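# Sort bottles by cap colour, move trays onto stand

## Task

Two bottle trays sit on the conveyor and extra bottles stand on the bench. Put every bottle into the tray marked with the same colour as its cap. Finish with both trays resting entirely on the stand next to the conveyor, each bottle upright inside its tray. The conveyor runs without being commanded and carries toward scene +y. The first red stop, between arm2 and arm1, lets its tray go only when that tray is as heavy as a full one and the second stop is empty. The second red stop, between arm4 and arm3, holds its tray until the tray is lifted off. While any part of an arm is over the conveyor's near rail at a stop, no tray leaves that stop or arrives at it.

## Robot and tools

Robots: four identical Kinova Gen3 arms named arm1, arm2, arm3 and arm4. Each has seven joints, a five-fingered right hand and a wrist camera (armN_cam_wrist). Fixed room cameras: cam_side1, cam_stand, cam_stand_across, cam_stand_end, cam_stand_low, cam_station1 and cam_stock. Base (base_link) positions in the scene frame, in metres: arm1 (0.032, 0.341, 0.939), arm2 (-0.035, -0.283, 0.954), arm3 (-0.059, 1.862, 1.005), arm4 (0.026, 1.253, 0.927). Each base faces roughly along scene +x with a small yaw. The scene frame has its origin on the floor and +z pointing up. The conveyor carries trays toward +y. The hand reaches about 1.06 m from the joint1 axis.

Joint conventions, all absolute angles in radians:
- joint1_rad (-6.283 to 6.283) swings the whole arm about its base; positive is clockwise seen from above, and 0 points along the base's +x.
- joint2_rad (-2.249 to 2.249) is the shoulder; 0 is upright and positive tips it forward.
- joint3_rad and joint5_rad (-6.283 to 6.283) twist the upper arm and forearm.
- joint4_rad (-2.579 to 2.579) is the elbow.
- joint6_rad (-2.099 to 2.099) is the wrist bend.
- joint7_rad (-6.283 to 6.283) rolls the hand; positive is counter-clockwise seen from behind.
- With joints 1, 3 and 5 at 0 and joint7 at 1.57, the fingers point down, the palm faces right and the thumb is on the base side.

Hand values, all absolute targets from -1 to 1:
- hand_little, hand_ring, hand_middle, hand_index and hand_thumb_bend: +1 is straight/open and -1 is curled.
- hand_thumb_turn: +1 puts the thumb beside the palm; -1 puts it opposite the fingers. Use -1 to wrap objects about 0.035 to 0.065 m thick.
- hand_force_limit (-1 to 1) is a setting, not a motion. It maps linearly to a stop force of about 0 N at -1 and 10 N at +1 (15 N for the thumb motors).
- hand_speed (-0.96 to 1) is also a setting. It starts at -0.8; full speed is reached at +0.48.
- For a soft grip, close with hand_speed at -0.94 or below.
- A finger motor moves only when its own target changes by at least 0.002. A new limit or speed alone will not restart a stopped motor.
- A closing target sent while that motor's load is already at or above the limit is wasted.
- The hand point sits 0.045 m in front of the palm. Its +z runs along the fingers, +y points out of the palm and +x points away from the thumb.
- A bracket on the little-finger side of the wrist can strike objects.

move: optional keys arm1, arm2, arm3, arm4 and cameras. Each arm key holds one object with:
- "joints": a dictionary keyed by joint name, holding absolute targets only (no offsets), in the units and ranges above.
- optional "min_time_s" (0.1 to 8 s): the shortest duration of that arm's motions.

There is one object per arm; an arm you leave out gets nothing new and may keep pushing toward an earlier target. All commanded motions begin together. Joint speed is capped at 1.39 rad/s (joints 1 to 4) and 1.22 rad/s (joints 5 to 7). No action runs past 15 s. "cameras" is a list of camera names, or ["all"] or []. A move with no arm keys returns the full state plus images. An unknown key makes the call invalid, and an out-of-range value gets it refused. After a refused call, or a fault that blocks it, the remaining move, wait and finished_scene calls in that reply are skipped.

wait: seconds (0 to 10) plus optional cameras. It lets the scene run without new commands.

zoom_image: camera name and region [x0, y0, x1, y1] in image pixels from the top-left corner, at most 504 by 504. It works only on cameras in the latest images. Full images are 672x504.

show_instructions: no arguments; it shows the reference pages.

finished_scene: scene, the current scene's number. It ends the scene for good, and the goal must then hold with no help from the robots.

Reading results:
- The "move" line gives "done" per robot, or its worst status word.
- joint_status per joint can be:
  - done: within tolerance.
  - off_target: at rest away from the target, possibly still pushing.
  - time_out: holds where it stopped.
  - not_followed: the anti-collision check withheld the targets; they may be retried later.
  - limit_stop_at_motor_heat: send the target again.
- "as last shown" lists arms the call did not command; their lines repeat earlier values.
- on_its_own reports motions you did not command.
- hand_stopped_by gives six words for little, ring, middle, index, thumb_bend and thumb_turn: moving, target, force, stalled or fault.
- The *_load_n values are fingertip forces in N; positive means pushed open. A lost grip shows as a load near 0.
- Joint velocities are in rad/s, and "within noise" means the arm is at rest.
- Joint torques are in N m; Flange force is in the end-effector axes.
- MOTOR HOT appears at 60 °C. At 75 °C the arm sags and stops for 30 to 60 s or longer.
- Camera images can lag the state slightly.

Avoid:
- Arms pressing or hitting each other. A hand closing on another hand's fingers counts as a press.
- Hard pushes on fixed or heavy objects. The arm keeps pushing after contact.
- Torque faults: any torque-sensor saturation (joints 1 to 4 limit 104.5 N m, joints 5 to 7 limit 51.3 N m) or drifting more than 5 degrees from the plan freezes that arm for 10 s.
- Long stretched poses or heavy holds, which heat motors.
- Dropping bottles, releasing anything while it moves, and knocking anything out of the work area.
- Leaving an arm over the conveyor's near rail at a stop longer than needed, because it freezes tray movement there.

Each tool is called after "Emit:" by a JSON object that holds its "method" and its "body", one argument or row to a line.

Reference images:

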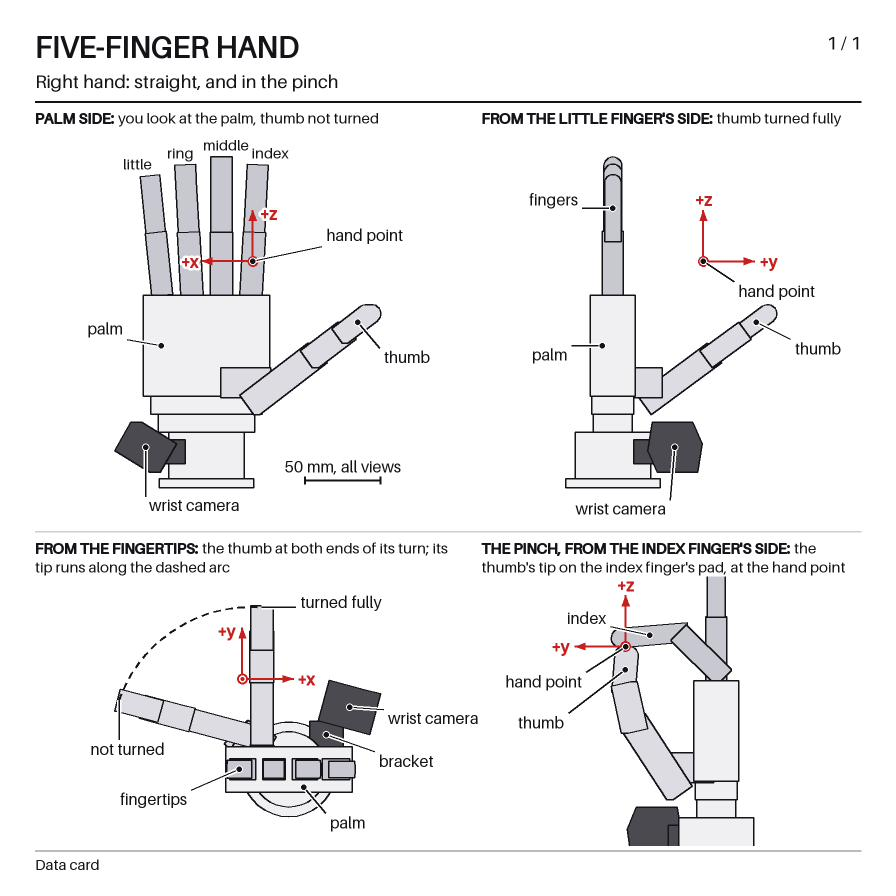

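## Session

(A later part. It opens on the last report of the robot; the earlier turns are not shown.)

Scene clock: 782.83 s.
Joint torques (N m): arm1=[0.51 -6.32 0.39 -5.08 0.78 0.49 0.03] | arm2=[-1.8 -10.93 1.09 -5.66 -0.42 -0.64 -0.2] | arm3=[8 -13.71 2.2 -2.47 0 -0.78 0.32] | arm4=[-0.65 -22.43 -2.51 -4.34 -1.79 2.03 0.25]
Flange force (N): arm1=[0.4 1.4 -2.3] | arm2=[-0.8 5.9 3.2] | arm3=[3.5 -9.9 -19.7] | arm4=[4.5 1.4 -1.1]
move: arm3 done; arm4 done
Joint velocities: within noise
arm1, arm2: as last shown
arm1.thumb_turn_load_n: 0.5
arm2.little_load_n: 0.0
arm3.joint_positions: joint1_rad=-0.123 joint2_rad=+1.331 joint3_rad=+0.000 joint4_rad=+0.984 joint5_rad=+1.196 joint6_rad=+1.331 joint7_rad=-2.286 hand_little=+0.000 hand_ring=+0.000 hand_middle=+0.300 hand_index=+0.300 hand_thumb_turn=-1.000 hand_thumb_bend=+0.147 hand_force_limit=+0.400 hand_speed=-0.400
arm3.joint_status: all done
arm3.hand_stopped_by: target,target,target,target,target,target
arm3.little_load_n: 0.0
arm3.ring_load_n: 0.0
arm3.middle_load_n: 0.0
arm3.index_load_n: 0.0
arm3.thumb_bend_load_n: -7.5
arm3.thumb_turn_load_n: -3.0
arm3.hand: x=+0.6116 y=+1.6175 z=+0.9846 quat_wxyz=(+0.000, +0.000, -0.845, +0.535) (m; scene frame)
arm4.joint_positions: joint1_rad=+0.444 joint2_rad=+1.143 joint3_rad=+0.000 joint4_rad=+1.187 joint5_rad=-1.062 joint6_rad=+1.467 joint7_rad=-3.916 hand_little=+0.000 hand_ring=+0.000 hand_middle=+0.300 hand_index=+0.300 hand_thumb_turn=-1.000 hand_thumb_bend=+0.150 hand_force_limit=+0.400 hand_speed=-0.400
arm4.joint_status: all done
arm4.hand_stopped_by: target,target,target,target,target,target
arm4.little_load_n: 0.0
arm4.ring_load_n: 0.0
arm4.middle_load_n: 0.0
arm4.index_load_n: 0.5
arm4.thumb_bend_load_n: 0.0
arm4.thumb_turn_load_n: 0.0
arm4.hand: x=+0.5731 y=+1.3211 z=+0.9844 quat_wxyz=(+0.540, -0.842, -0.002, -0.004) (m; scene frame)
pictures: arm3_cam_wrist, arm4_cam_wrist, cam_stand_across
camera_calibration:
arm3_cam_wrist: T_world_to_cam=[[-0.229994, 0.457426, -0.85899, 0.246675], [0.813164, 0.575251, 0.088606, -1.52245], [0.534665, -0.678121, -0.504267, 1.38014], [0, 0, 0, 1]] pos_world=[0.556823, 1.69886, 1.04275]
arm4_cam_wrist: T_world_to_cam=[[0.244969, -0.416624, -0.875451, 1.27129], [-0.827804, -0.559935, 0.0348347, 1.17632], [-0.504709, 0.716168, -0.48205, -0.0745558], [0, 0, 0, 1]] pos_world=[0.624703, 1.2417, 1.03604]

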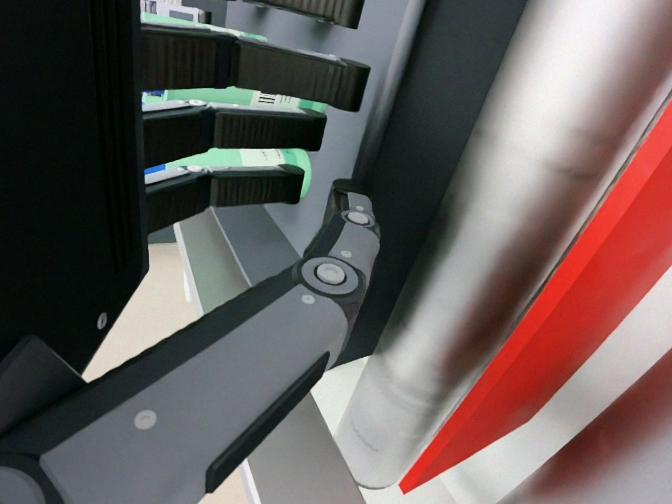

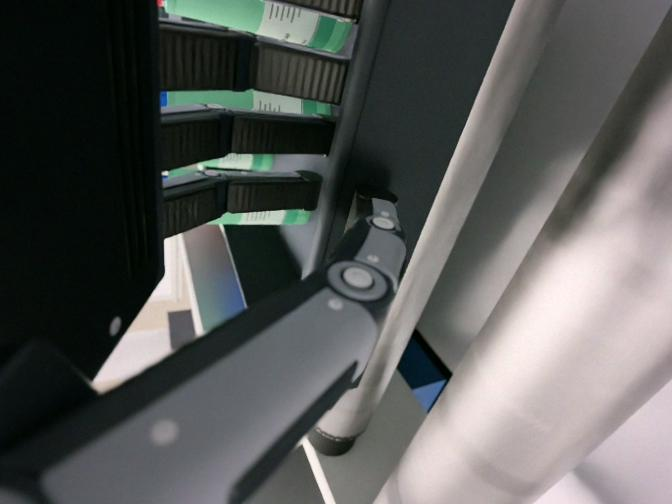

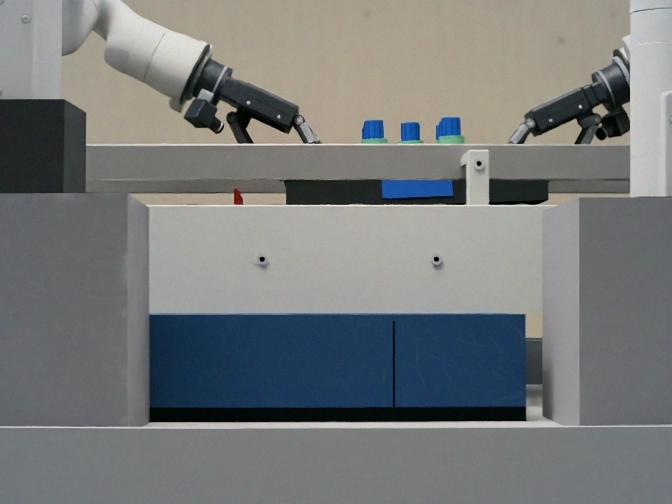

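Emit:
{"method": "move", "body": {
  "arm3": {"joints": {"joint1_rad": -0.1406, "joint2_rad": 1.3035, "joint3_rad": 0, "joint4_rad": 0.9960, "joint5_rad": 1.1819, "joint6_rad": 1.3487, "joint7_rad": -2.2757}, "min_time_s": 1.5}
}}

Emit:
{"method": "move", "body": {
  "arm3": {"joints": {"hand_index": 0.5, "hand_middle": 0.5, "hand_ring": 0.5, "hand_little": 0.5, "hand_thumb_bend": 0.152}},
  "arm4": {"joints": {"hand_index": 0.5, "hand_middle": 0.5, "hand_ring": 0.5, "hand_little": 0.5}},
  "cameras": ["arm3_cam_wrist", "arm4_cam_wrist"]
}}

Scene clock: 828.13 s.
Joint torques (N m): arm1=[0.47 -6.21 0.38 -5.12 0.74 0.44 -0.02] | arm2=[-1.77 -11 1.08 -5.7 -0.42 -0.61 -0.24] | arm3=[1.16 -25.1 1.92 -6.34 1.75 1.12 0.2] | arm4=[-0.61 -22.47 -2.56 -4.43 -1.76 2.06 0.26]
Flange force (N): arm1=[0.7 0.9 -2.6] | arm2=[-0.8 6.1 3.4] | arm3=[1.6 2.2 -1.8] | arm4=[4.2 1.4 -0.9]
move: arm3 done
Joint velocities: within noise
arm1, arm2, arm4: as last shown
arm1.thumb_turn_load_n: 0.0
arm3.joint_positions: joint1_rad=-0.141 joint2_rad=+1.304 joint3_rad=+0.000 joint4_rad=+0.996 joint5_rad=+1.182 joint6_rad=+1.349 joint7_rad=-2.276 hand_little=+0.000 hand_ring=+0.000 hand_middle=+0.300 hand_index=+0.300 hand_thumb_turn=-1.000 hand_thumb_bend=+0.150 hand_force_limit=+0.400 hand_speed=-0.400
arm3.joint_status: all done
arm3.hand_stopped_by: target,target,target,target,target,target
arm3.little_load_n: 0.0
arm3.ring_load_n: 0.0
arm3.middle_load_n: 0.0
arm3.index_load_n: 0.0
arm3.thumb_bend_load_n: 0.0
arm3.thumb_turn_load_n: 0.0
arm3.hand: x=+0.6116 y=+1.6284 z=+0.9995 quat_wxyz=(+0.000, +0.000, -0.845, +0.535) (m; scene frame)
arm4.index_load_n: 0.0
pictures: none

Scene clock: 828.93 s.
Joint torques (N m): arm1=[0.48 -6.22 0.37 -5.05 0.78 0.55 0.01] | arm2=[-1.72 -10.96 1.02 -5.65 -0.43 -0.63 -0.23] | arm3=[1.1 -25.09 1.98 -6.37 1.78 1.11 0.25] | arm4=[-0.52 -22.53 -2.58 -4.47 -1.7 2.02 0.25]
Flange force (N): arm1=[0.5 1.0 -2.4] | arm2=[-0.7 5.9 3.2] | arm3=[1.9 2.1 -1.8] | arm4=[4.2 1.4 -0.7]
move: arm3 done; arm4 done
Joint velocities: within noise
arm1, arm2: as last shown
arm3.joint_positions: joint1_rad=-0.141 joint2_rad=+1.304 joint3_rad=+0.000 joint4_rad=+0.996 joint5_rad=+1.182 joint6_rad=+1.349 joint7_rad=-2.276 hand_little=+0.500 hand_ring=+0.500 hand_middle=+0.500 hand_index=+0.500 hand_thumb_turn=-1.000 hand_thumb_bend=+0.152 hand_force_limit=+0.400 hand_speed=-0.400
arm3.joint_status: all done
arm3.hand_stopped_by: target,target,target,target,target,target
arm3.little_load_n: 0.0
arm3.ring_load_n: -0.5
arm3.middle_load_n: 0.0
arm3.index_load_n: 0.0
arm3.thumb_bend_load_n: 0.0
arm3.thumb_turn_load_n: 0.0
arm3.hand: x=+0.6115 y=+1.6284 z=+0.9995 quat_wxyz=(+0.000, +0.000, -0.845, +0.535) (m; scene frame)
arm4.joint_positions: joint1_rad=+0.444 joint2_rad=+1.143 joint3_rad=+0.000 joint4_rad=+1.187 joint5_rad=-1.062 joint6_rad=+1.467 joint7_rad=-3.916 hand_little=+0.500 hand_ring=+0.500 hand_middle=+0.500 hand_index=+0.500 hand_thumb_turn=-1.000 hand_thumb_bend=+0.150 hand_force_limit=+0.400 hand_speed=-0.400
arm4.joint_status: all done
arm4.hand_stopped_by: target,target,target,target,target,target
arm4.little_load_n: 0.0
arm4.ring_load_n: 0.0
arm4.middle_load_n: 0.0
arm4.index_load_n: 0.0
arm4.thumb_bend_load_n: 0.5
arm4.thumb_turn_load_n: 0.0
arm4.hand: x=+0.5731 y=+1.3211 z=+0.9844 quat_wxyz=(+0.540, -0.842, -0.002, -0.004) (m; scene frame)
pictures: arm3_cam_wrist, arm4_cam_wrist
camera_calibration:
arm3_cam_wrist: T_world_to_cam=[[-0.229971, 0.457509, -0.858952, 0.254296], [0.813259, 0.575119, 0.0885911, -1.52985], [0.534531, -0.678177, -0.504334, 1.39529], [0, 0, 0, 1]] pos_world=[0.556822, 1.70976, 1.05765]
arm4_cam_wrist: T_world_to_cam=[[0.244969, -0.416624, -0.875451, 1.2712], [-0.827804, -0.559935, 0.0348347, 1.17632], [-0.504709, 0.716168, -0.48205, -0.074604], [0, 0, 0, 1]] pos_world=[0.624703, 1.2417, 1.03594]

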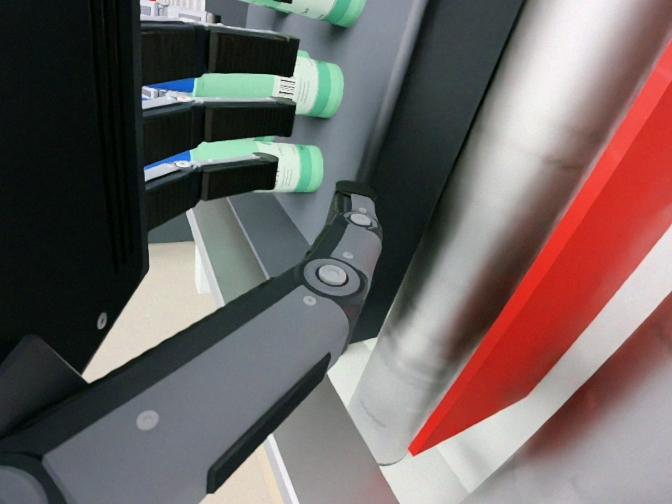

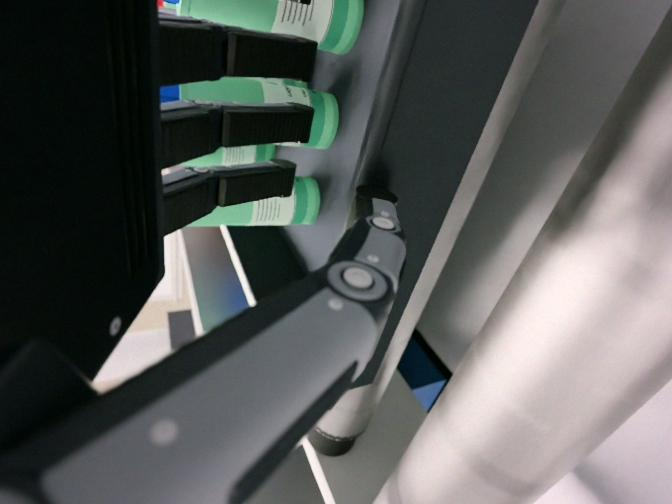

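Emit:
{"method": "zoom_image", "body": {
  "camera": "arm4_cam_wrist",
  "region": [260, 0, 560, 400]
}}

Emit:
{"method": "zoom_image", "body": {
  "camera": "arm3_cam_wrist",
  "region": [260, 0, 560, 400]
}}

Emit:
{"method": "wait", "body": {
  "seconds": 0.5,
  "cameras": ["cam_stand_across", "cam_stand", "arm4_cam_wrist"]
}}

Scaled by 1.260 from the camera's 672x504 image, which has a finer 960x720 frame.

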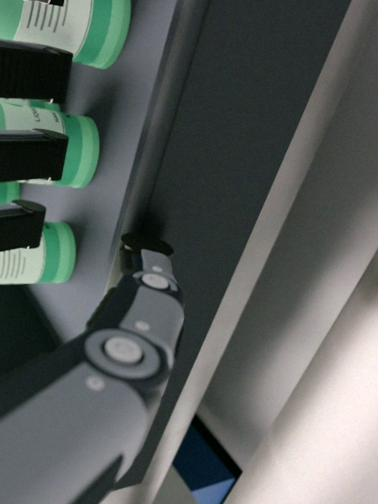

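Scaled by 1.260 from the camera's 672x504 image, which has a finer 960x720 frame.

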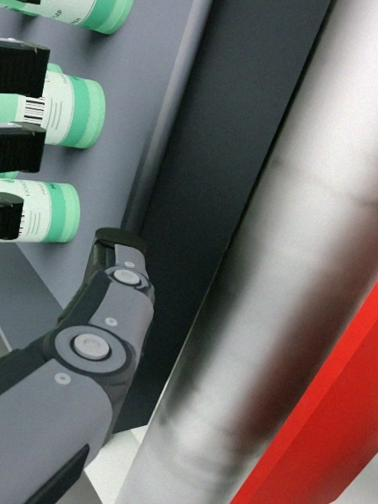

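Scene clock: 834.10 s.
Joint torques (N m): arm1=[0.54 -6.23 0.38 -5.01 0.8 0.44 -0.01] | arm2=[-1.74 -11.03 0.99 -5.69 -0.41 -0.61 -0.24] | arm3=[1.15 -25.08 1.96 -6.39 1.79 1.13 0.19] | arm4=[-0.66 -22.39 -2.47 -4.38 -1.74 2.02 0.25]
Flange force (N): arm1=[0.3 1.0 -3.0] | arm2=[-0.7 6.1 3.3] | arm3=[1.8 2.1 -1.8] | arm4=[4.3 1.3 -1.0]
Joint velocities: within noise
arm1.joint_positions: joint1_rad=-1.469 joint2_rad=+0.091 joint3_rad=+0.000 joint4_rad=+2.366 joint5_rad=+0.834 joint6_rad=+0.886 joint7_rad=-2.187 hand_little=-0.900 hand_ring=-0.900 hand_middle=+0.320 hand_index=+0.228 hand_thumb_turn=-1.000 hand_thumb_bend=+0.430 hand_force_limit=+0.200 hand_speed=-0.900
arm1.joint_status: not commanded
arm1.hand_stopped_by: target,target,target,target,target,target
arm1.little_load_n: 0.5
arm1.ring_load_n: 0.0
arm1.middle_load_n: 0.0
arm1.index_load_n: 0.0
arm1.thumb_bend_load_n: 0.0
arm1.thumb_turn_load_n: 0.0
arm1.hand: x=+0.1914 y=+0.6093 z=+1.1002 quat_wxyz=(-0.211, +0.675, -0.675, +0.210) (m; scene frame)
arm2.joint_positions: joint1_rad=+1.152 joint2_rad=+0.279 joint3_rad=+0.000 joint4_rad=+2.205 joint5_rad=+2.148 joint6_rad=-0.704 joint7_rad=-1.104 hand_little=-0.900 hand_ring=-0.900 hand_middle=+0.320 hand_index=+0.200 hand_thumb_turn=-1.000 hand_thumb_bend=+0.430 hand_force_limit=+0.200 hand_speed=-0.900
arm2.joint_status: not commanded
arm2.hand_stopped_by: target,target,target,target,target,target
arm2.little_load_n: 0.0
arm2.ring_load_n: 0.0
arm2.middle_load_n: 0.0
arm2.index_load_n: 0.0
arm2.thumb_bend_load_n: 0.0
arm2.thumb_turn_load_n: 0.0
arm2.hand: x=+0.1786 y=-0.5492 z=+1.1000 quat_wxyz=(-0.206, +0.677, -0.673, +0.217) (m; scene frame)
arm3.joint_positions: joint1_rad=-0.141 joint2_rad=+1.304 joint3_rad=+0.000 joint4_rad=+0.996 joint5_rad=+1.182 joint6_rad=+1.349 joint7_rad=-2.276 hand_little=+0.500 hand_ring=+0.500 hand_middle=+0.500 hand_index=+0.500 hand_thumb_turn=-1.000 hand_thumb_bend=+0.152 hand_force_limit=+0.400 hand_speed=-0.400
arm3.joint_status: all done
arm3.hand_stopped_by: target,target,target,target,target,target
arm3.little_load_n: 0.0
arm3.ring_load_n: 0.0
arm3.middle_load_n: 0.0
arm3.index_load_n: -0.5
arm3.thumb_bend_load_n: 0.0
arm3.thumb_turn_load_n: 0.0
arm3.hand: x=+0.6116 y=+1.6284 z=+0.9995 quat_wxyz=(+0.000, +0.000, -0.845, +0.535) (m; scene frame)
arm4.joint_positions: joint1_rad=+0.444 joint2_rad=+1.143 joint3_rad=+0.000 joint4_rad=+1.187 joint5_rad=-1.062 joint6_rad=+1.467 joint7_rad=-3.916 hand_little=+0.500 hand_ring=+0.500 hand_middle=+0.500 hand_index=+0.500 hand_thumb_turn=-1.000 hand_thumb_bend=+0.150 hand_force_limit=+0.400 hand_speed=-0.400
arm4.joint_status: all done
arm4.hand_stopped_by: target,target,target,target,target,target
arm4.little_load_n: 0.0
arm4.ring_load_n: 0.0
arm4.middle_load_n: 0.0
arm4.index_load_n: 0.0
arm4.thumb_bend_load_n: 0.0
arm4.thumb_turn_load_n: 0.0
arm4.hand: x=+0.5731 y=+1.3211 z=+0.9844 quat_wxyz=(+0.540, -0.842, -0.002, -0.004) (m; scene frame)
wait: 0.50 s; at rest from the start
pictures: arm4_cam_wrist, cam_stand, cam_stand_across
camera_calibration:
arm4_cam_wrist: T_world_to_cam=[[0.244925, -0.416561, -0.875493, 1.2712], [-0.827802, -0.559938, 0.0348364, 1.17632], [-0.504733, 0.716203, -0.481973, -0.0747116], [0, 0, 0, 1]] pos_world=[0.624703, 1.2417, 1.03594]

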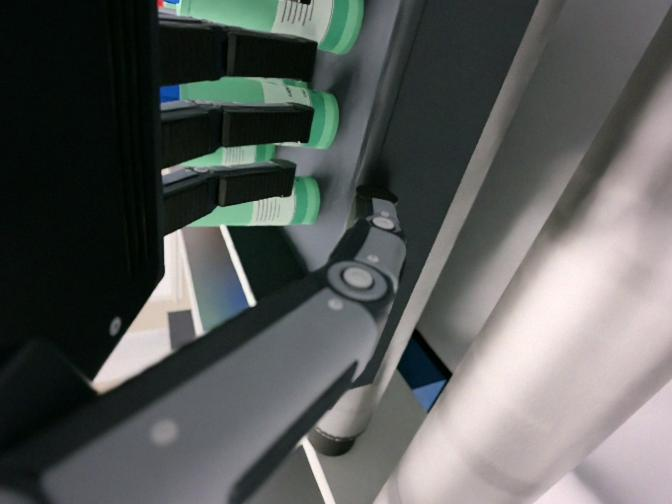

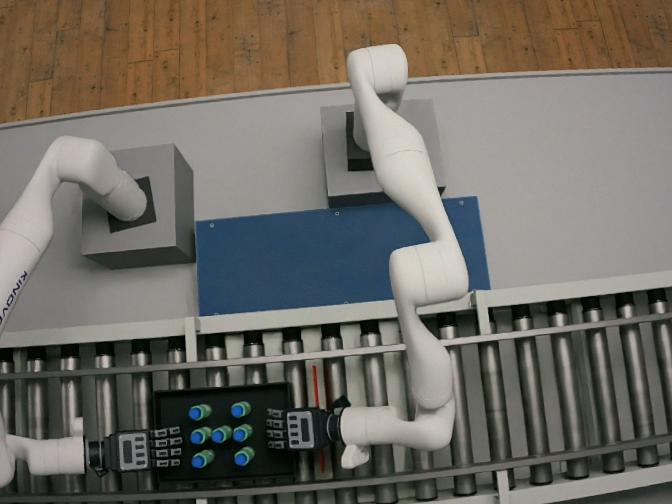

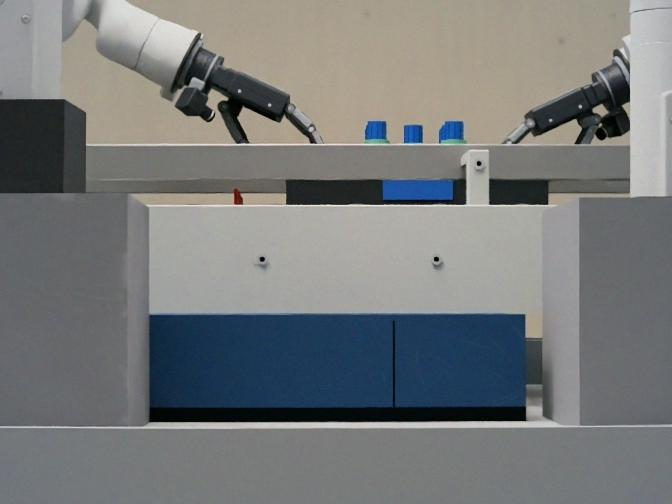

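Emit:
{"method": "move", "body": {
  "arm3": {"joints": {"joint1_rad": -0.1403, "joint2_rad": 1.3580, "joint3_rad": 0, "joint4_rad": 0.9658, "joint5_rad": 1.1873, "joint6_rad": 1.3394, "joint7_rad": -2.2988}, "min_time_s": 2.5},
  "arm4": {"joints": {"joint1_rad": 0.4437, "joint2_rad": 1.1663, "joint3_rad": 0, "joint4_rad": 1.1815, "joint5_rad": -1.0637, "joint6_rad": 1.4587, "joint7_rad": -3.8998}, "min_time_s": 2.5},
  "cameras": ["arm3_cam_wrist", "arm4_cam_wrist", "cam_stand_across"]
}}

Scene clock: 855.83 s.
Joint torques (N m): arm1=[0.5 -6.16 0.34 -5.1 0.74 0.49 0.05] | arm2=[-1.76 -11.05 1.09 -5.6 -0.41 -0.62 -0.22] | arm3=[1.13 -25.21 2 -6.19 1.73 1.19 0.21] | arm4=[-0.48 -22.53 -2.62 -4.31 -1.66 2.06 0.25]
Flange force (N): arm1=[0.7 1.2 -2.4] | arm2=[-0.5 5.9 3.4] | arm3=[1.7 2.1 -1.8] | arm4=[4.4 1.4 -0.7]
move: arm3 done; arm4 done
Joint velocities: within noise
arm1, arm2: as last shown
arm1.little_load_n: 0.0
arm1.index_load_n: -0.5
arm3.joint_positions: joint1_rad=-0.140 joint2_rad=+1.358 joint3_rad=+0.000 joint4_rad=+0.966 joint5_rad=+1.187 joint6_rad=+1.339 joint7_rad=-2.299 hand_little=+0.500 hand_ring=+0.500 hand_middle=+0.500 hand_index=+0.500 hand_thumb_turn=-1.000 hand_thumb_bend=+0.152 hand_force_limit=+0.400 hand_speed=-0.400
arm3.joint_status: all done
arm3.hand_stopped_by: target,target,target,target,target,target
arm3.little_load_n: 0.0
arm3.ring_load_n: 0.0
arm3.middle_load_n: 0.0
arm3.index_load_n: -0.5
arm3.thumb_bend_load_n: 0.0
arm3.thumb_turn_load_n: 0.0
arm3.hand: x=+0.6119 y=+1.6284 z=+0.9717 quat_wxyz=(+0.000, +0.000, -0.845, +0.535) (m; scene frame)
arm4.joint_positions: joint1_rad=+0.444 joint2_rad=+1.166 joint3_rad=+0.000 joint4_rad=+1.181 joint5_rad=-1.064 joint6_rad=+1.459 joint7_rad=-3.900 hand_little=+0.500 hand_ring=+0.500 hand_middle=+0.500 hand_index=+0.500 hand_thumb_turn=-1.000 hand_thumb_bend=+0.150 hand_force_limit=+0.400 hand_speed=-0.400
arm4.joint_status: all done
arm4.hand_stopped_by: target,target,target,target,target,target
arm4.little_load_n: 0.0
arm4.ring_load_n: 0.0
arm4.middle_load_n: 0.0
arm4.index_load_n: 0.0
arm4.thumb_bend_load_n: 0.0
arm4.thumb_turn_load_n: 0.0
arm4.hand: x=+0.5732 y=+1.3211 z=+0.9715 quat_wxyz=(+0.540, -0.842, -0.003, -0.004) (m; scene frame)
pictures: arm3_cam_wrist, arm4_cam_wrist, cam_stand_across
camera_calibration:
arm3_cam_wrist: T_world_to_cam=[[-0.229741, 0.457489, -0.859024, 0.230464], [0.813289, 0.575052, 0.0887456, -1.5277], [0.534584, -0.678247, -0.504184, 1.38104], [0, 0, 0, 1]] pos_world=[0.557121, 1.70976, 1.02985]
arm4_cam_wrist: T_world_to_cam=[[0.245105, -0.416514, -0.875465, 1.25965], [-0.827832, -0.559908, 0.0346144, 1.17714], [-0.504597, 0.716254, -0.482039, -0.0809073], [0, 0, 0, 1]] pos_world=[0.624904, 1.2417, 1.02304]

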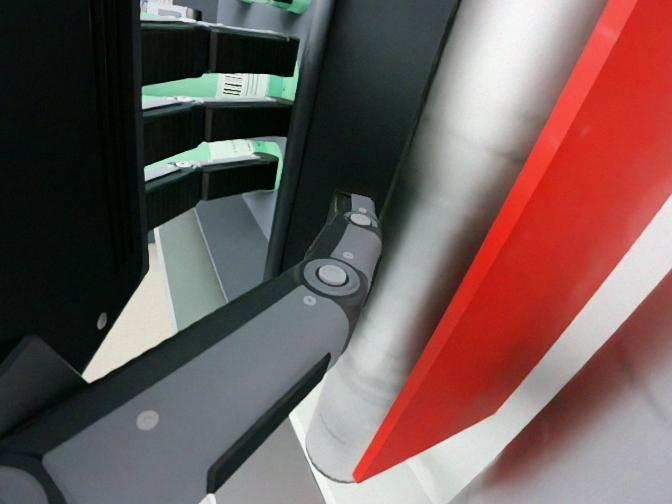

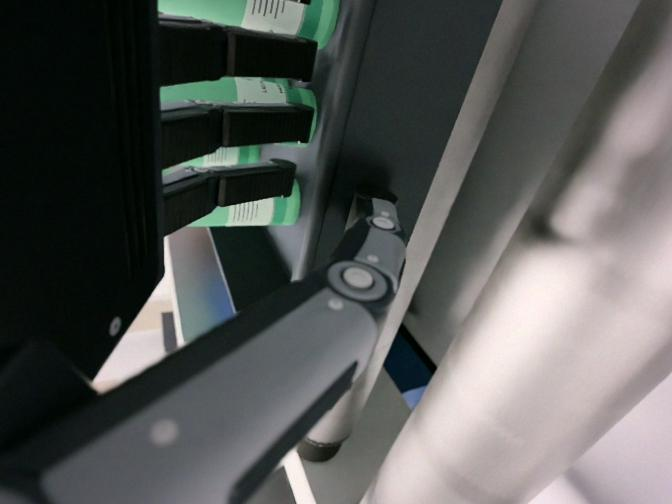

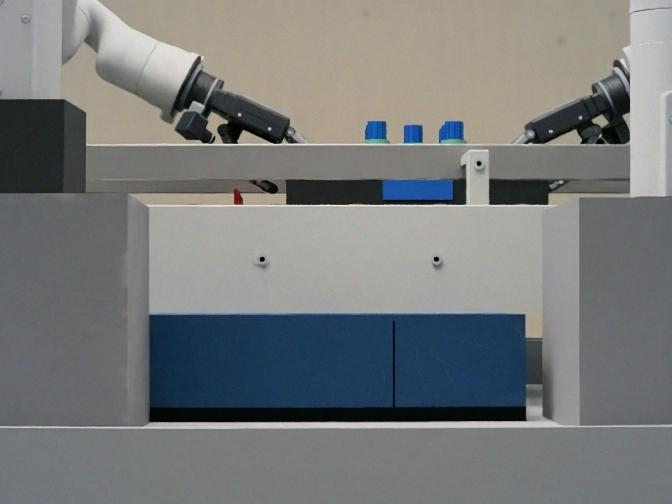

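Emit:
{"method": "zoom_image", "body": {
  "camera": "cam_stand_across",
  "region": [220, 110, 340, 220]
}}

Emit:
{"method": "zoom_image", "body": {
  "camera": "cam_stand_across",
  "region": [490, 110, 610, 220]
}}

Scaled by 4.200 from the camera's 672x504 image, which has a finer 960x720 frame.

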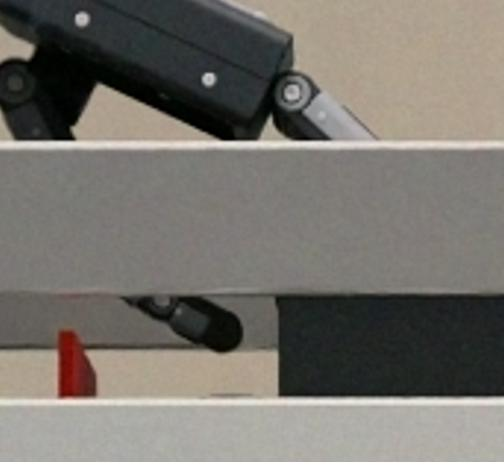

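Scaled by 4.200 from the camera's 672x504 image, which has a finer 960x720 frame.

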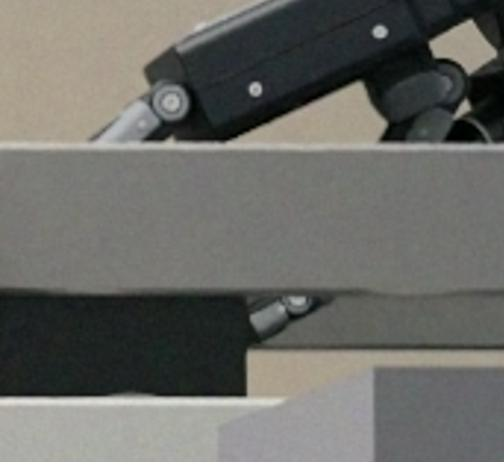

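Emit:
{"method": "move", "body": {
  "arm3": {"joints": {"hand_thumb_bend": 0.03}},
  "arm4": {"joints": {"hand_thumb_bend": 0.03}},
  "cameras": ["arm3_cam_wrist", "arm4_cam_wrist", "cam_stand_across"]
}}

Emit:
{"method": "zoom_image", "body": {
  "camera": "cam_stand_across",
  "region": [220, 110, 340, 220]
}}

Emit:
{"method": "zoom_image", "body": {
  "camera": "cam_stand_across",
  "region": [490, 110, 610, 220]
}}

Scene clock: 876.27 s.
Joint torques (N m): arm1=[0.44 -6.24 0.47 -5.13 0.77 0.51 0.04] | arm2=[-1.66 -11.03 1.03 -5.66 -0.41 -0.58 -0.22] | arm3=[1.13 -25.15 1.99 -6.26 1.72 1.19 0.21] | arm4=[-2.97 -22.86 -4.62 -3.88 -2.57 2.94 0.11]
Flange force (N): arm1=[0.7 1.3 -2.3] | arm2=[-0.6 5.8 3.3] | arm3=[2.2 1.9 -1.8] | arm4=[4.4 4.5 -4.1]
move: arm3 done; arm4 done
Joint velocities: within noise
arm1, arm2: as last shown
arm1.index_load_n: 0.0
arm3.joint_positions: joint1_rad=-0.140 joint2_rad=+1.358 joint3_rad=+0.000 joint4_rad=+0.966 joint5_rad=+1.187 joint6_rad=+1.339 joint7_rad=-2.299 hand_little=+0.500 hand_ring=+0.500 hand_middle=+0.500 hand_index=+0.500 hand_thumb_turn=-1.000 hand_thumb_bend=+0.030 hand_force_limit=+0.400 hand_speed=-0.400
arm3.joint_status: all done
arm3.hand_stopped_by: target,target,target,target,target,target
arm3.little_load_n: 0.0
arm3.ring_load_n: 0.0
arm3.middle_load_n: 0.0
arm3.index_load_n: 0.0
arm3.thumb_bend_load_n: 0.0
arm3.thumb_turn_load_n: 0.0
arm3.hand: x=+0.6119 y=+1.6284 z=+0.9717 quat_wxyz=(+0.000, +0.000, -0.845, +0.535) (m; scene frame)
arm4.joint_positions: joint1_rad=+0.444 joint2_rad=+1.166 joint3_rad=+0.000 joint4_rad=+1.181 joint5_rad=-1.064 joint6_rad=+1.459 joint7_rad=-3.900 hand_little=+0.500 hand_ring=+0.500 hand_middle=+0.500 hand_index=+0.500 hand_thumb_turn=-1.000 hand_thumb_bend=+0.034 hand_force_limit=+0.400 hand_speed=-0.400
arm4.joint_status: all done
arm4.hand_stopped_by: target,target,target,target,target,target
arm4.little_load_n: 0.0
arm4.ring_load_n: 0.0
arm4.middle_load_n: 0.0
arm4.index_load_n: 0.0
arm4.thumb_bend_load_n: 5.0
arm4.thumb_turn_load_n: 0.5
arm4.hand: x=+0.5733 y=+1.3211 z=+0.9714 quat_wxyz=(+0.540, -0.842, -0.002, -0.004) (m; scene frame)
pictures: arm3_cam_wrist, arm4_cam_wrist, cam_stand_across
camera_calibration:
arm3_cam_wrist: T_world_to_cam=[[-0.229856, 0.457499, -0.858988, 0.230389], [0.813274, 0.575085, 0.0886683, -1.52766], [0.534557, -0.678212, -0.504259, 1.38103], [0, 0, 0, 1]] pos_world=[0.557122, 1.70976, 1.02975]
arm4_cam_wrist: T_world_to_cam=[[0.245063, -0.416568, -0.875452, 1.25964], [-0.827889, -0.559822, 0.034632, 1.17706], [-0.504523, 0.71629, -0.482064, -0.0810219], [0, 0, 0, 1]] pos_world=[0.624904, 1.2417, 1.02294]

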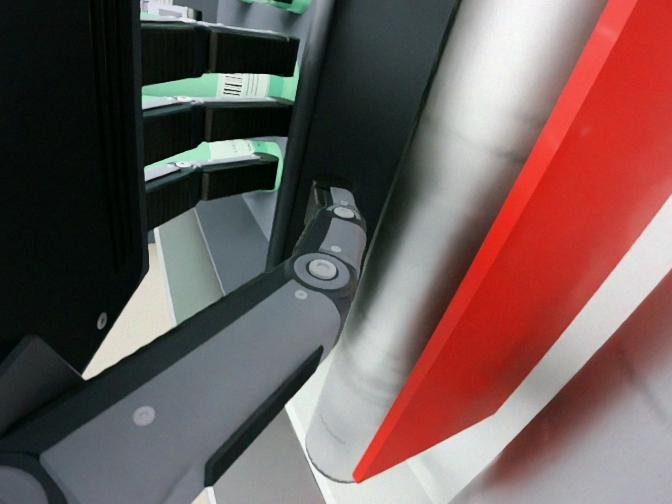

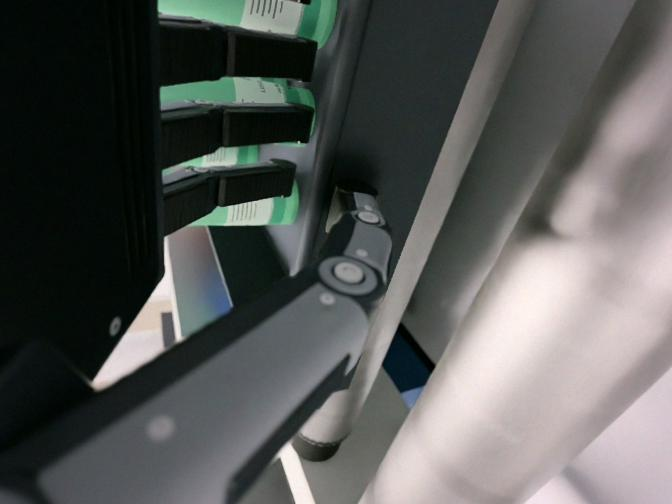

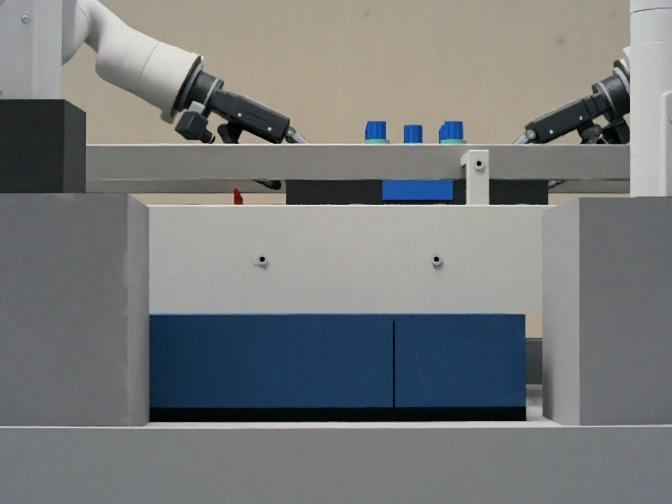

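Scaled by 4.200 from the camera's 672x504 image, which has a finer 960x720 frame.

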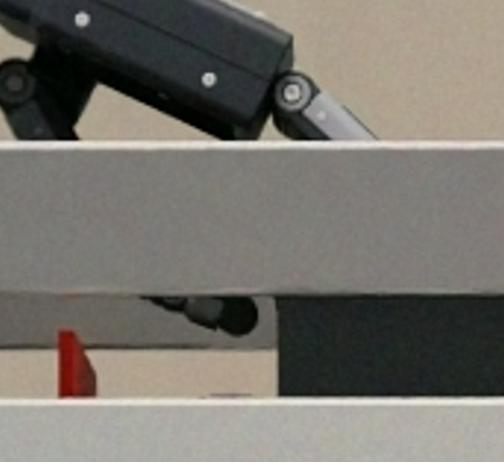

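Scaled by 4.200 from the camera's 672x504 image, which has a finer 960x720 frame.

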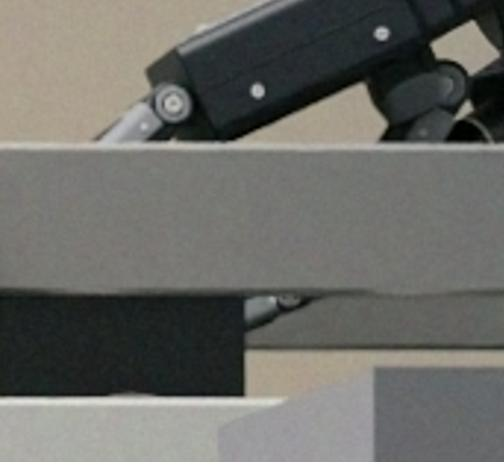

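Emit:
{"method": "move", "body": {
  "arm3": {"joints": {"joint1_rad": -0.1402, "joint2_rad": 1.3853, "joint3_rad": 0, "joint4_rad": 0.9507, "joint5_rad": 1.1901, "joint6_rad": 1.3347, "joint7_rad": -2.3103}, "min_time_s": 2},
  "arm4": {"joints": {"joint1_rad": 0.4485, "joint2_rad": 1.1932, "joint3_rad": 0, "joint4_rad": 1.1706, "joint5_rad": -1.0620, "joint6_rad": 1.4539, "joint7_rad": -3.8841, "hand_thumb_bend": 0.06}, "min_time_s": 2},
  "cameras": ["arm3_cam_wrist", "arm4_cam_wrist", "cam_stand_across"]
}}

Emit:
{"method": "zoom_image", "body": {
  "camera": "cam_stand_across",
  "region": [220, 110, 340, 220]
}}

Emit:
{"method": "zoom_image", "body": {
  "camera": "cam_stand_across",
  "region": [490, 110, 610, 220]
}}

Scene clock: 888.93 s.
Joint torques (N m): arm1=[0.57 -6.23 0.37 -5.03 0.77 0.45 0.09] | arm2=[-1.79 -11.03 1.02 -5.7 -0.39 -0.63 -0.24] | arm3=[1.12 -25.2 2.01 -6.18 1.69 1.17 0.23] | arm4=[-0.5 -22.64 -2.56 -4.12 -1.72 2.14 0.26]
Flange force (N): arm1=[0.4 1.5 -2.7] | arm2=[-0.8 6.2 3.5] | arm3=[2.1 1.9 -1.9] | arm4=[4.8 1.6 -0.8]
move: arm3 done; arm4 done
Joint velocities: within noise
arm1, arm2: as last shown
arm1.thumb_bend_load_n: -0.5
arm2.middle_load_n: 0.5
arm3.joint_positions: joint1_rad=-0.140 joint2_rad=+1.385 joint3_rad=+0.000 joint4_rad=+0.951 joint5_rad=+1.190 joint6_rad=+1.335 joint7_rad=-2.310 hand_little=+0.500 hand_ring=+0.500 hand_middle=+0.500 hand_index=+0.500 hand_thumb_turn=-1.000 hand_thumb_bend=+0.030 hand_force_limit=+0.400 hand_speed=-0.400
arm3.joint_status: all done
arm3.hand_stopped_by: target,target,target,target,target,target
arm3.little_load_n: 0.0
arm3.ring_load_n: 0.0
arm3.middle_load_n: 0.0
arm3.index_load_n: 0.0
arm3.thumb_bend_load_n: 0.0
arm3.thumb_turn_load_n: 0.0
arm3.hand: x=+0.6115 y=+1.6284 z=+0.9576 quat_wxyz=(+0.000, +0.000, -0.845, +0.535) (m; scene frame)
arm4.joint_positions: joint1_rad=+0.449 joint2_rad=+1.193 joint3_rad=+0.000 joint4_rad=+1.171 joint5_rad=-1.062 joint6_rad=+1.454 joint7_rad=-3.884 hand_little=+0.500 hand_ring=+0.500 hand_middle=+0.500 hand_index=+0.500 hand_thumb_turn=-1.000 hand_thumb_bend=+0.060 hand_force_limit=+0.400 hand_speed=-0.400
arm4.joint_status: all done
arm4.hand_stopped_by: target,target,target,target,target,target
arm4.little_load_n: 0.0
arm4.ring_load_n: 0.0
arm4.middle_load_n: 0.0
arm4.index_load_n: 0.0
arm4.thumb_bend_load_n: 0.0
arm4.thumb_turn_load_n: 0.0
arm4.hand: x=+0.5731 y=+1.3182 z=+0.9574 quat_wxyz=(+0.540, -0.842, -0.002, -0.004) (m; scene frame)
pictures: arm3_cam_wrist, arm4_cam_wrist, cam_stand_across
camera_calibration:
arm3_cam_wrist: T_world_to_cam=[[-0.229937, 0.457491, -0.858971, 0.218335], [0.813228, 0.575156, 0.0886381, -1.52623], [0.534593, -0.678158, -0.504294, 1.37405], [0, 0, 0, 1]] pos_world=[0.556822, 1.70976, 1.01575]
arm4_cam_wrist: T_world_to_cam=[[0.244997, -0.416512, -0.875497, 1.24625], [-0.827781, -0.559974, 0.0347593, 1.17575], [-0.504733, 0.716203, -0.481973, -0.0856484], [0, 0, 0, 1]] pos_world=[0.624703, 1.2388, 1.00894]

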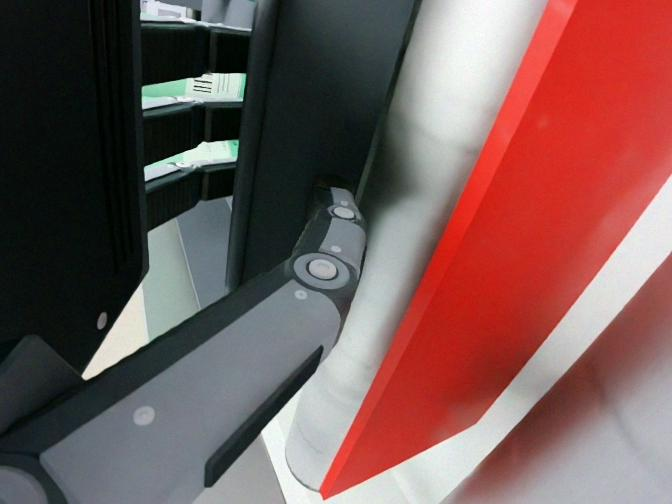

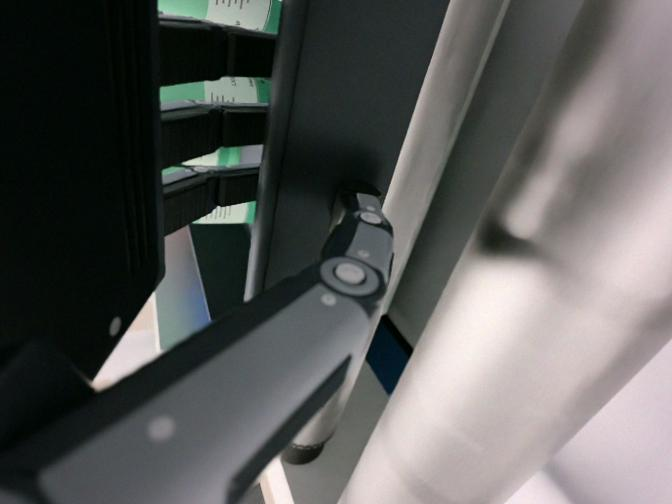

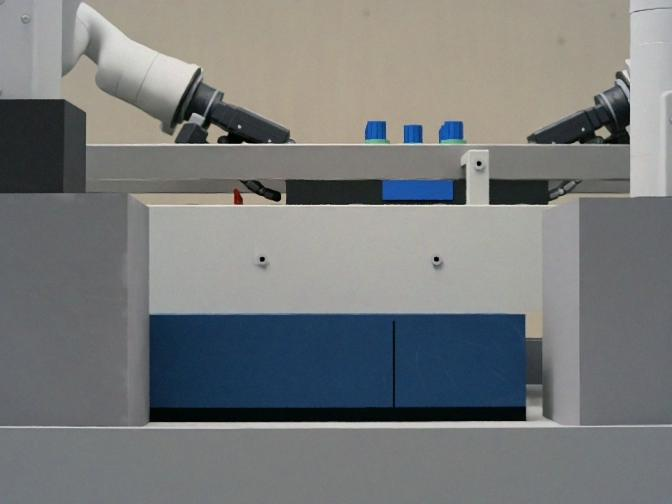

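Scaled by 4.200 from the camera's 672x504 image, which has a finer 960x720 frame.

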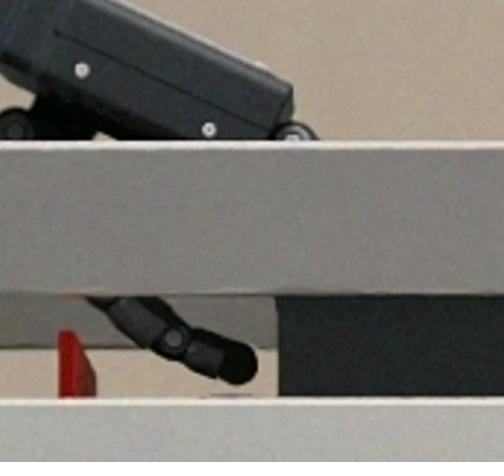

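Scaled by 4.200 from the camera's 672x504 image, which has a finer 960x720 frame.

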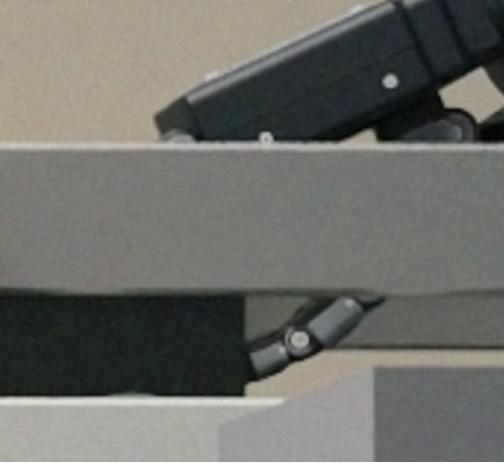

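Emit:
{"method": "wait", "body": {
  "seconds": 0.1,
  "cameras": ["cam_stand"]
}}

Emit:
{"method": "zoom_image", "body": {
  "camera": "cam_stand",
  "region": [60, 360, 380, 500]
}}

Scene clock: 929.30 s.
Joint torques (N m): arm1=[0.53 -6.11 0.34 -5.06 0.78 0.5 0.04] | arm2=[-1.77 -10.98 1.08 -5.66 -0.41 -0.63 -0.18] | arm3=[1.08 -25.24 2.03 -6.18 1.72 1.19 0.21] | arm4=[-0.57 -22.7 -2.55 -4.17 -1.7 2.04 0.23]
Flange force (N): arm1=[0.7 1.0 -2.7] | arm2=[-0.8 5.8 3.2] | arm3=[1.9 1.9 -1.8] | arm4=[4.6 1.8 -0.9]
Joint velocities: within noise
arm1.joint_positions: joint1_rad=-1.469 joint2_rad=+0.091 joint3_rad=+0.000 joint4_rad=+2.366 joint5_rad=+0.834 joint6_rad=+0.886 joint7_rad=-2.187 hand_little=-0.900 hand_ring=-0.900 hand_middle=+0.320 hand_index=+0.228 hand_thumb_turn=-1.000 hand_thumb_bend=+0.430 hand_force_limit=+0.200 hand_speed=-0.900
arm1.joint_status: not commanded
arm1.hand_stopped_by: target,target,target,target,target,target
arm1.little_load_n: 0.0
arm1.ring_load_n: 0.0
arm1.middle_load_n: 0.0
arm1.index_load_n: 0.0
arm1.thumb_bend_load_n: 0.0
arm1.thumb_turn_load_n: 0.0
arm1.hand: x=+0.1914 y=+0.6093 z=+1.1002 quat_wxyz=(-0.211, +0.675, -0.675, +0.210) (m; scene frame)
arm2.joint_positions: joint1_rad=+1.152 joint2_rad=+0.279 joint3_rad=+0.000 joint4_rad=+2.205 joint5_rad=+2.148 joint6_rad=-0.704 joint7_rad=-1.104 hand_little=-0.900 hand_ring=-0.900 hand_middle=+0.320 hand_index=+0.200 hand_thumb_turn=-1.000 hand_thumb_bend=+0.430 hand_force_limit=+0.200 hand_speed=-0.900
arm2.joint_status: not commanded
arm2.hand_stopped_by: target,target,target,target,target,target
arm2.little_load_n: 0.5
arm2.ring_load_n: 0.0
arm2.middle_load_n: 0.5
arm2.index_load_n: 0.0
arm2.thumb_bend_load_n: 0.0
arm2.thumb_turn_load_n: 0.0
arm2.hand: x=+0.1786 y=-0.5492 z=+1.1000 quat_wxyz=(-0.206, +0.677, -0.673, +0.217) (m; scene frame)
arm3.joint_positions: joint1_rad=-0.140 joint2_rad=+1.385 joint3_rad=+0.000 joint4_rad=+0.951 joint5_rad=+1.190 joint6_rad=+1.335 joint7_rad=-2.310 hand_little=+0.500 hand_ring=+0.500 hand_middle=+0.500 hand_index=+0.500 hand_thumb_turn=-1.000 hand_thumb_bend=+0.030 hand_force_limit=+0.400 hand_speed=-0.400
arm3.joint_status: all done
arm3.hand_stopped_by: target,target,target,target,target,target
arm3.little_load_n: 0.0
arm3.ring_load_n: 0.0
arm3.middle_load_n: 0.0
arm3.index_load_n: -0.5
arm3.thumb_bend_load_n: 0.0
arm3.thumb_turn_load_n: 0.0
arm3.hand: x=+0.6115 y=+1.6284 z=+0.9576 quat_wxyz=(+0.000, +0.000, -0.845, +0.535) (m; scene frame)
arm4.joint_positions: joint1_rad=+0.449 joint2_rad=+1.193 joint3_rad=+0.000 joint4_rad=+1.171 joint5_rad=-1.062 joint6_rad=+1.454 joint7_rad=-3.884 hand_little=+0.500 hand_ring=+0.500 hand_middle=+0.500 hand_index=+0.500 hand_thumb_turn=-1.000 hand_thumb_bend=+0.060 hand_force_limit=+0.400 hand_speed=-0.400
arm4.joint_status: all done
arm4.hand_stopped_by: target,target,target,target,target,target
arm4.little_load_n: 0.0
arm4.ring_load_n: 0.0
arm4.middle_load_n: 0.0
arm4.index_load_n: 0.0
arm4.thumb_bend_load_n: 0.0
arm4.thumb_turn_load_n: 0.0
arm4.hand: x=+0.5731 y=+1.3182 z=+0.9574 quat_wxyz=(+0.540, -0.842, -0.003, -0.004) (m; scene frame)
wait: 0.10 s; at rest from the start
pictures: cam_stand

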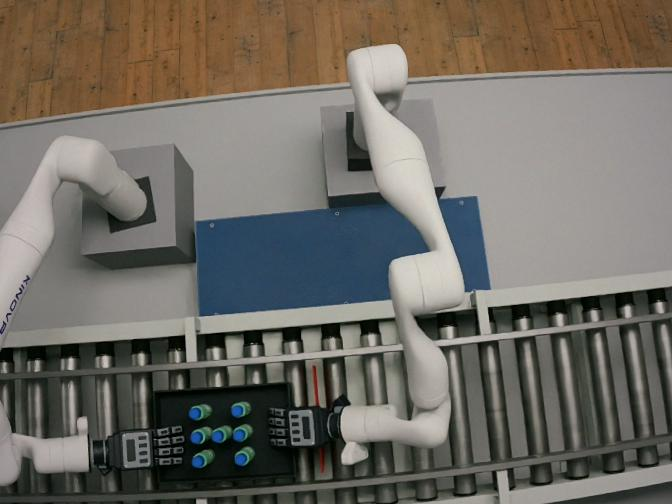

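Scaled by 1.575 from the camera's 672x504 image, which has a finer 960x720 frame.

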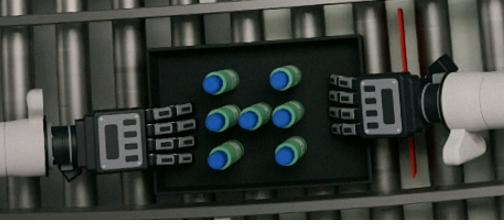

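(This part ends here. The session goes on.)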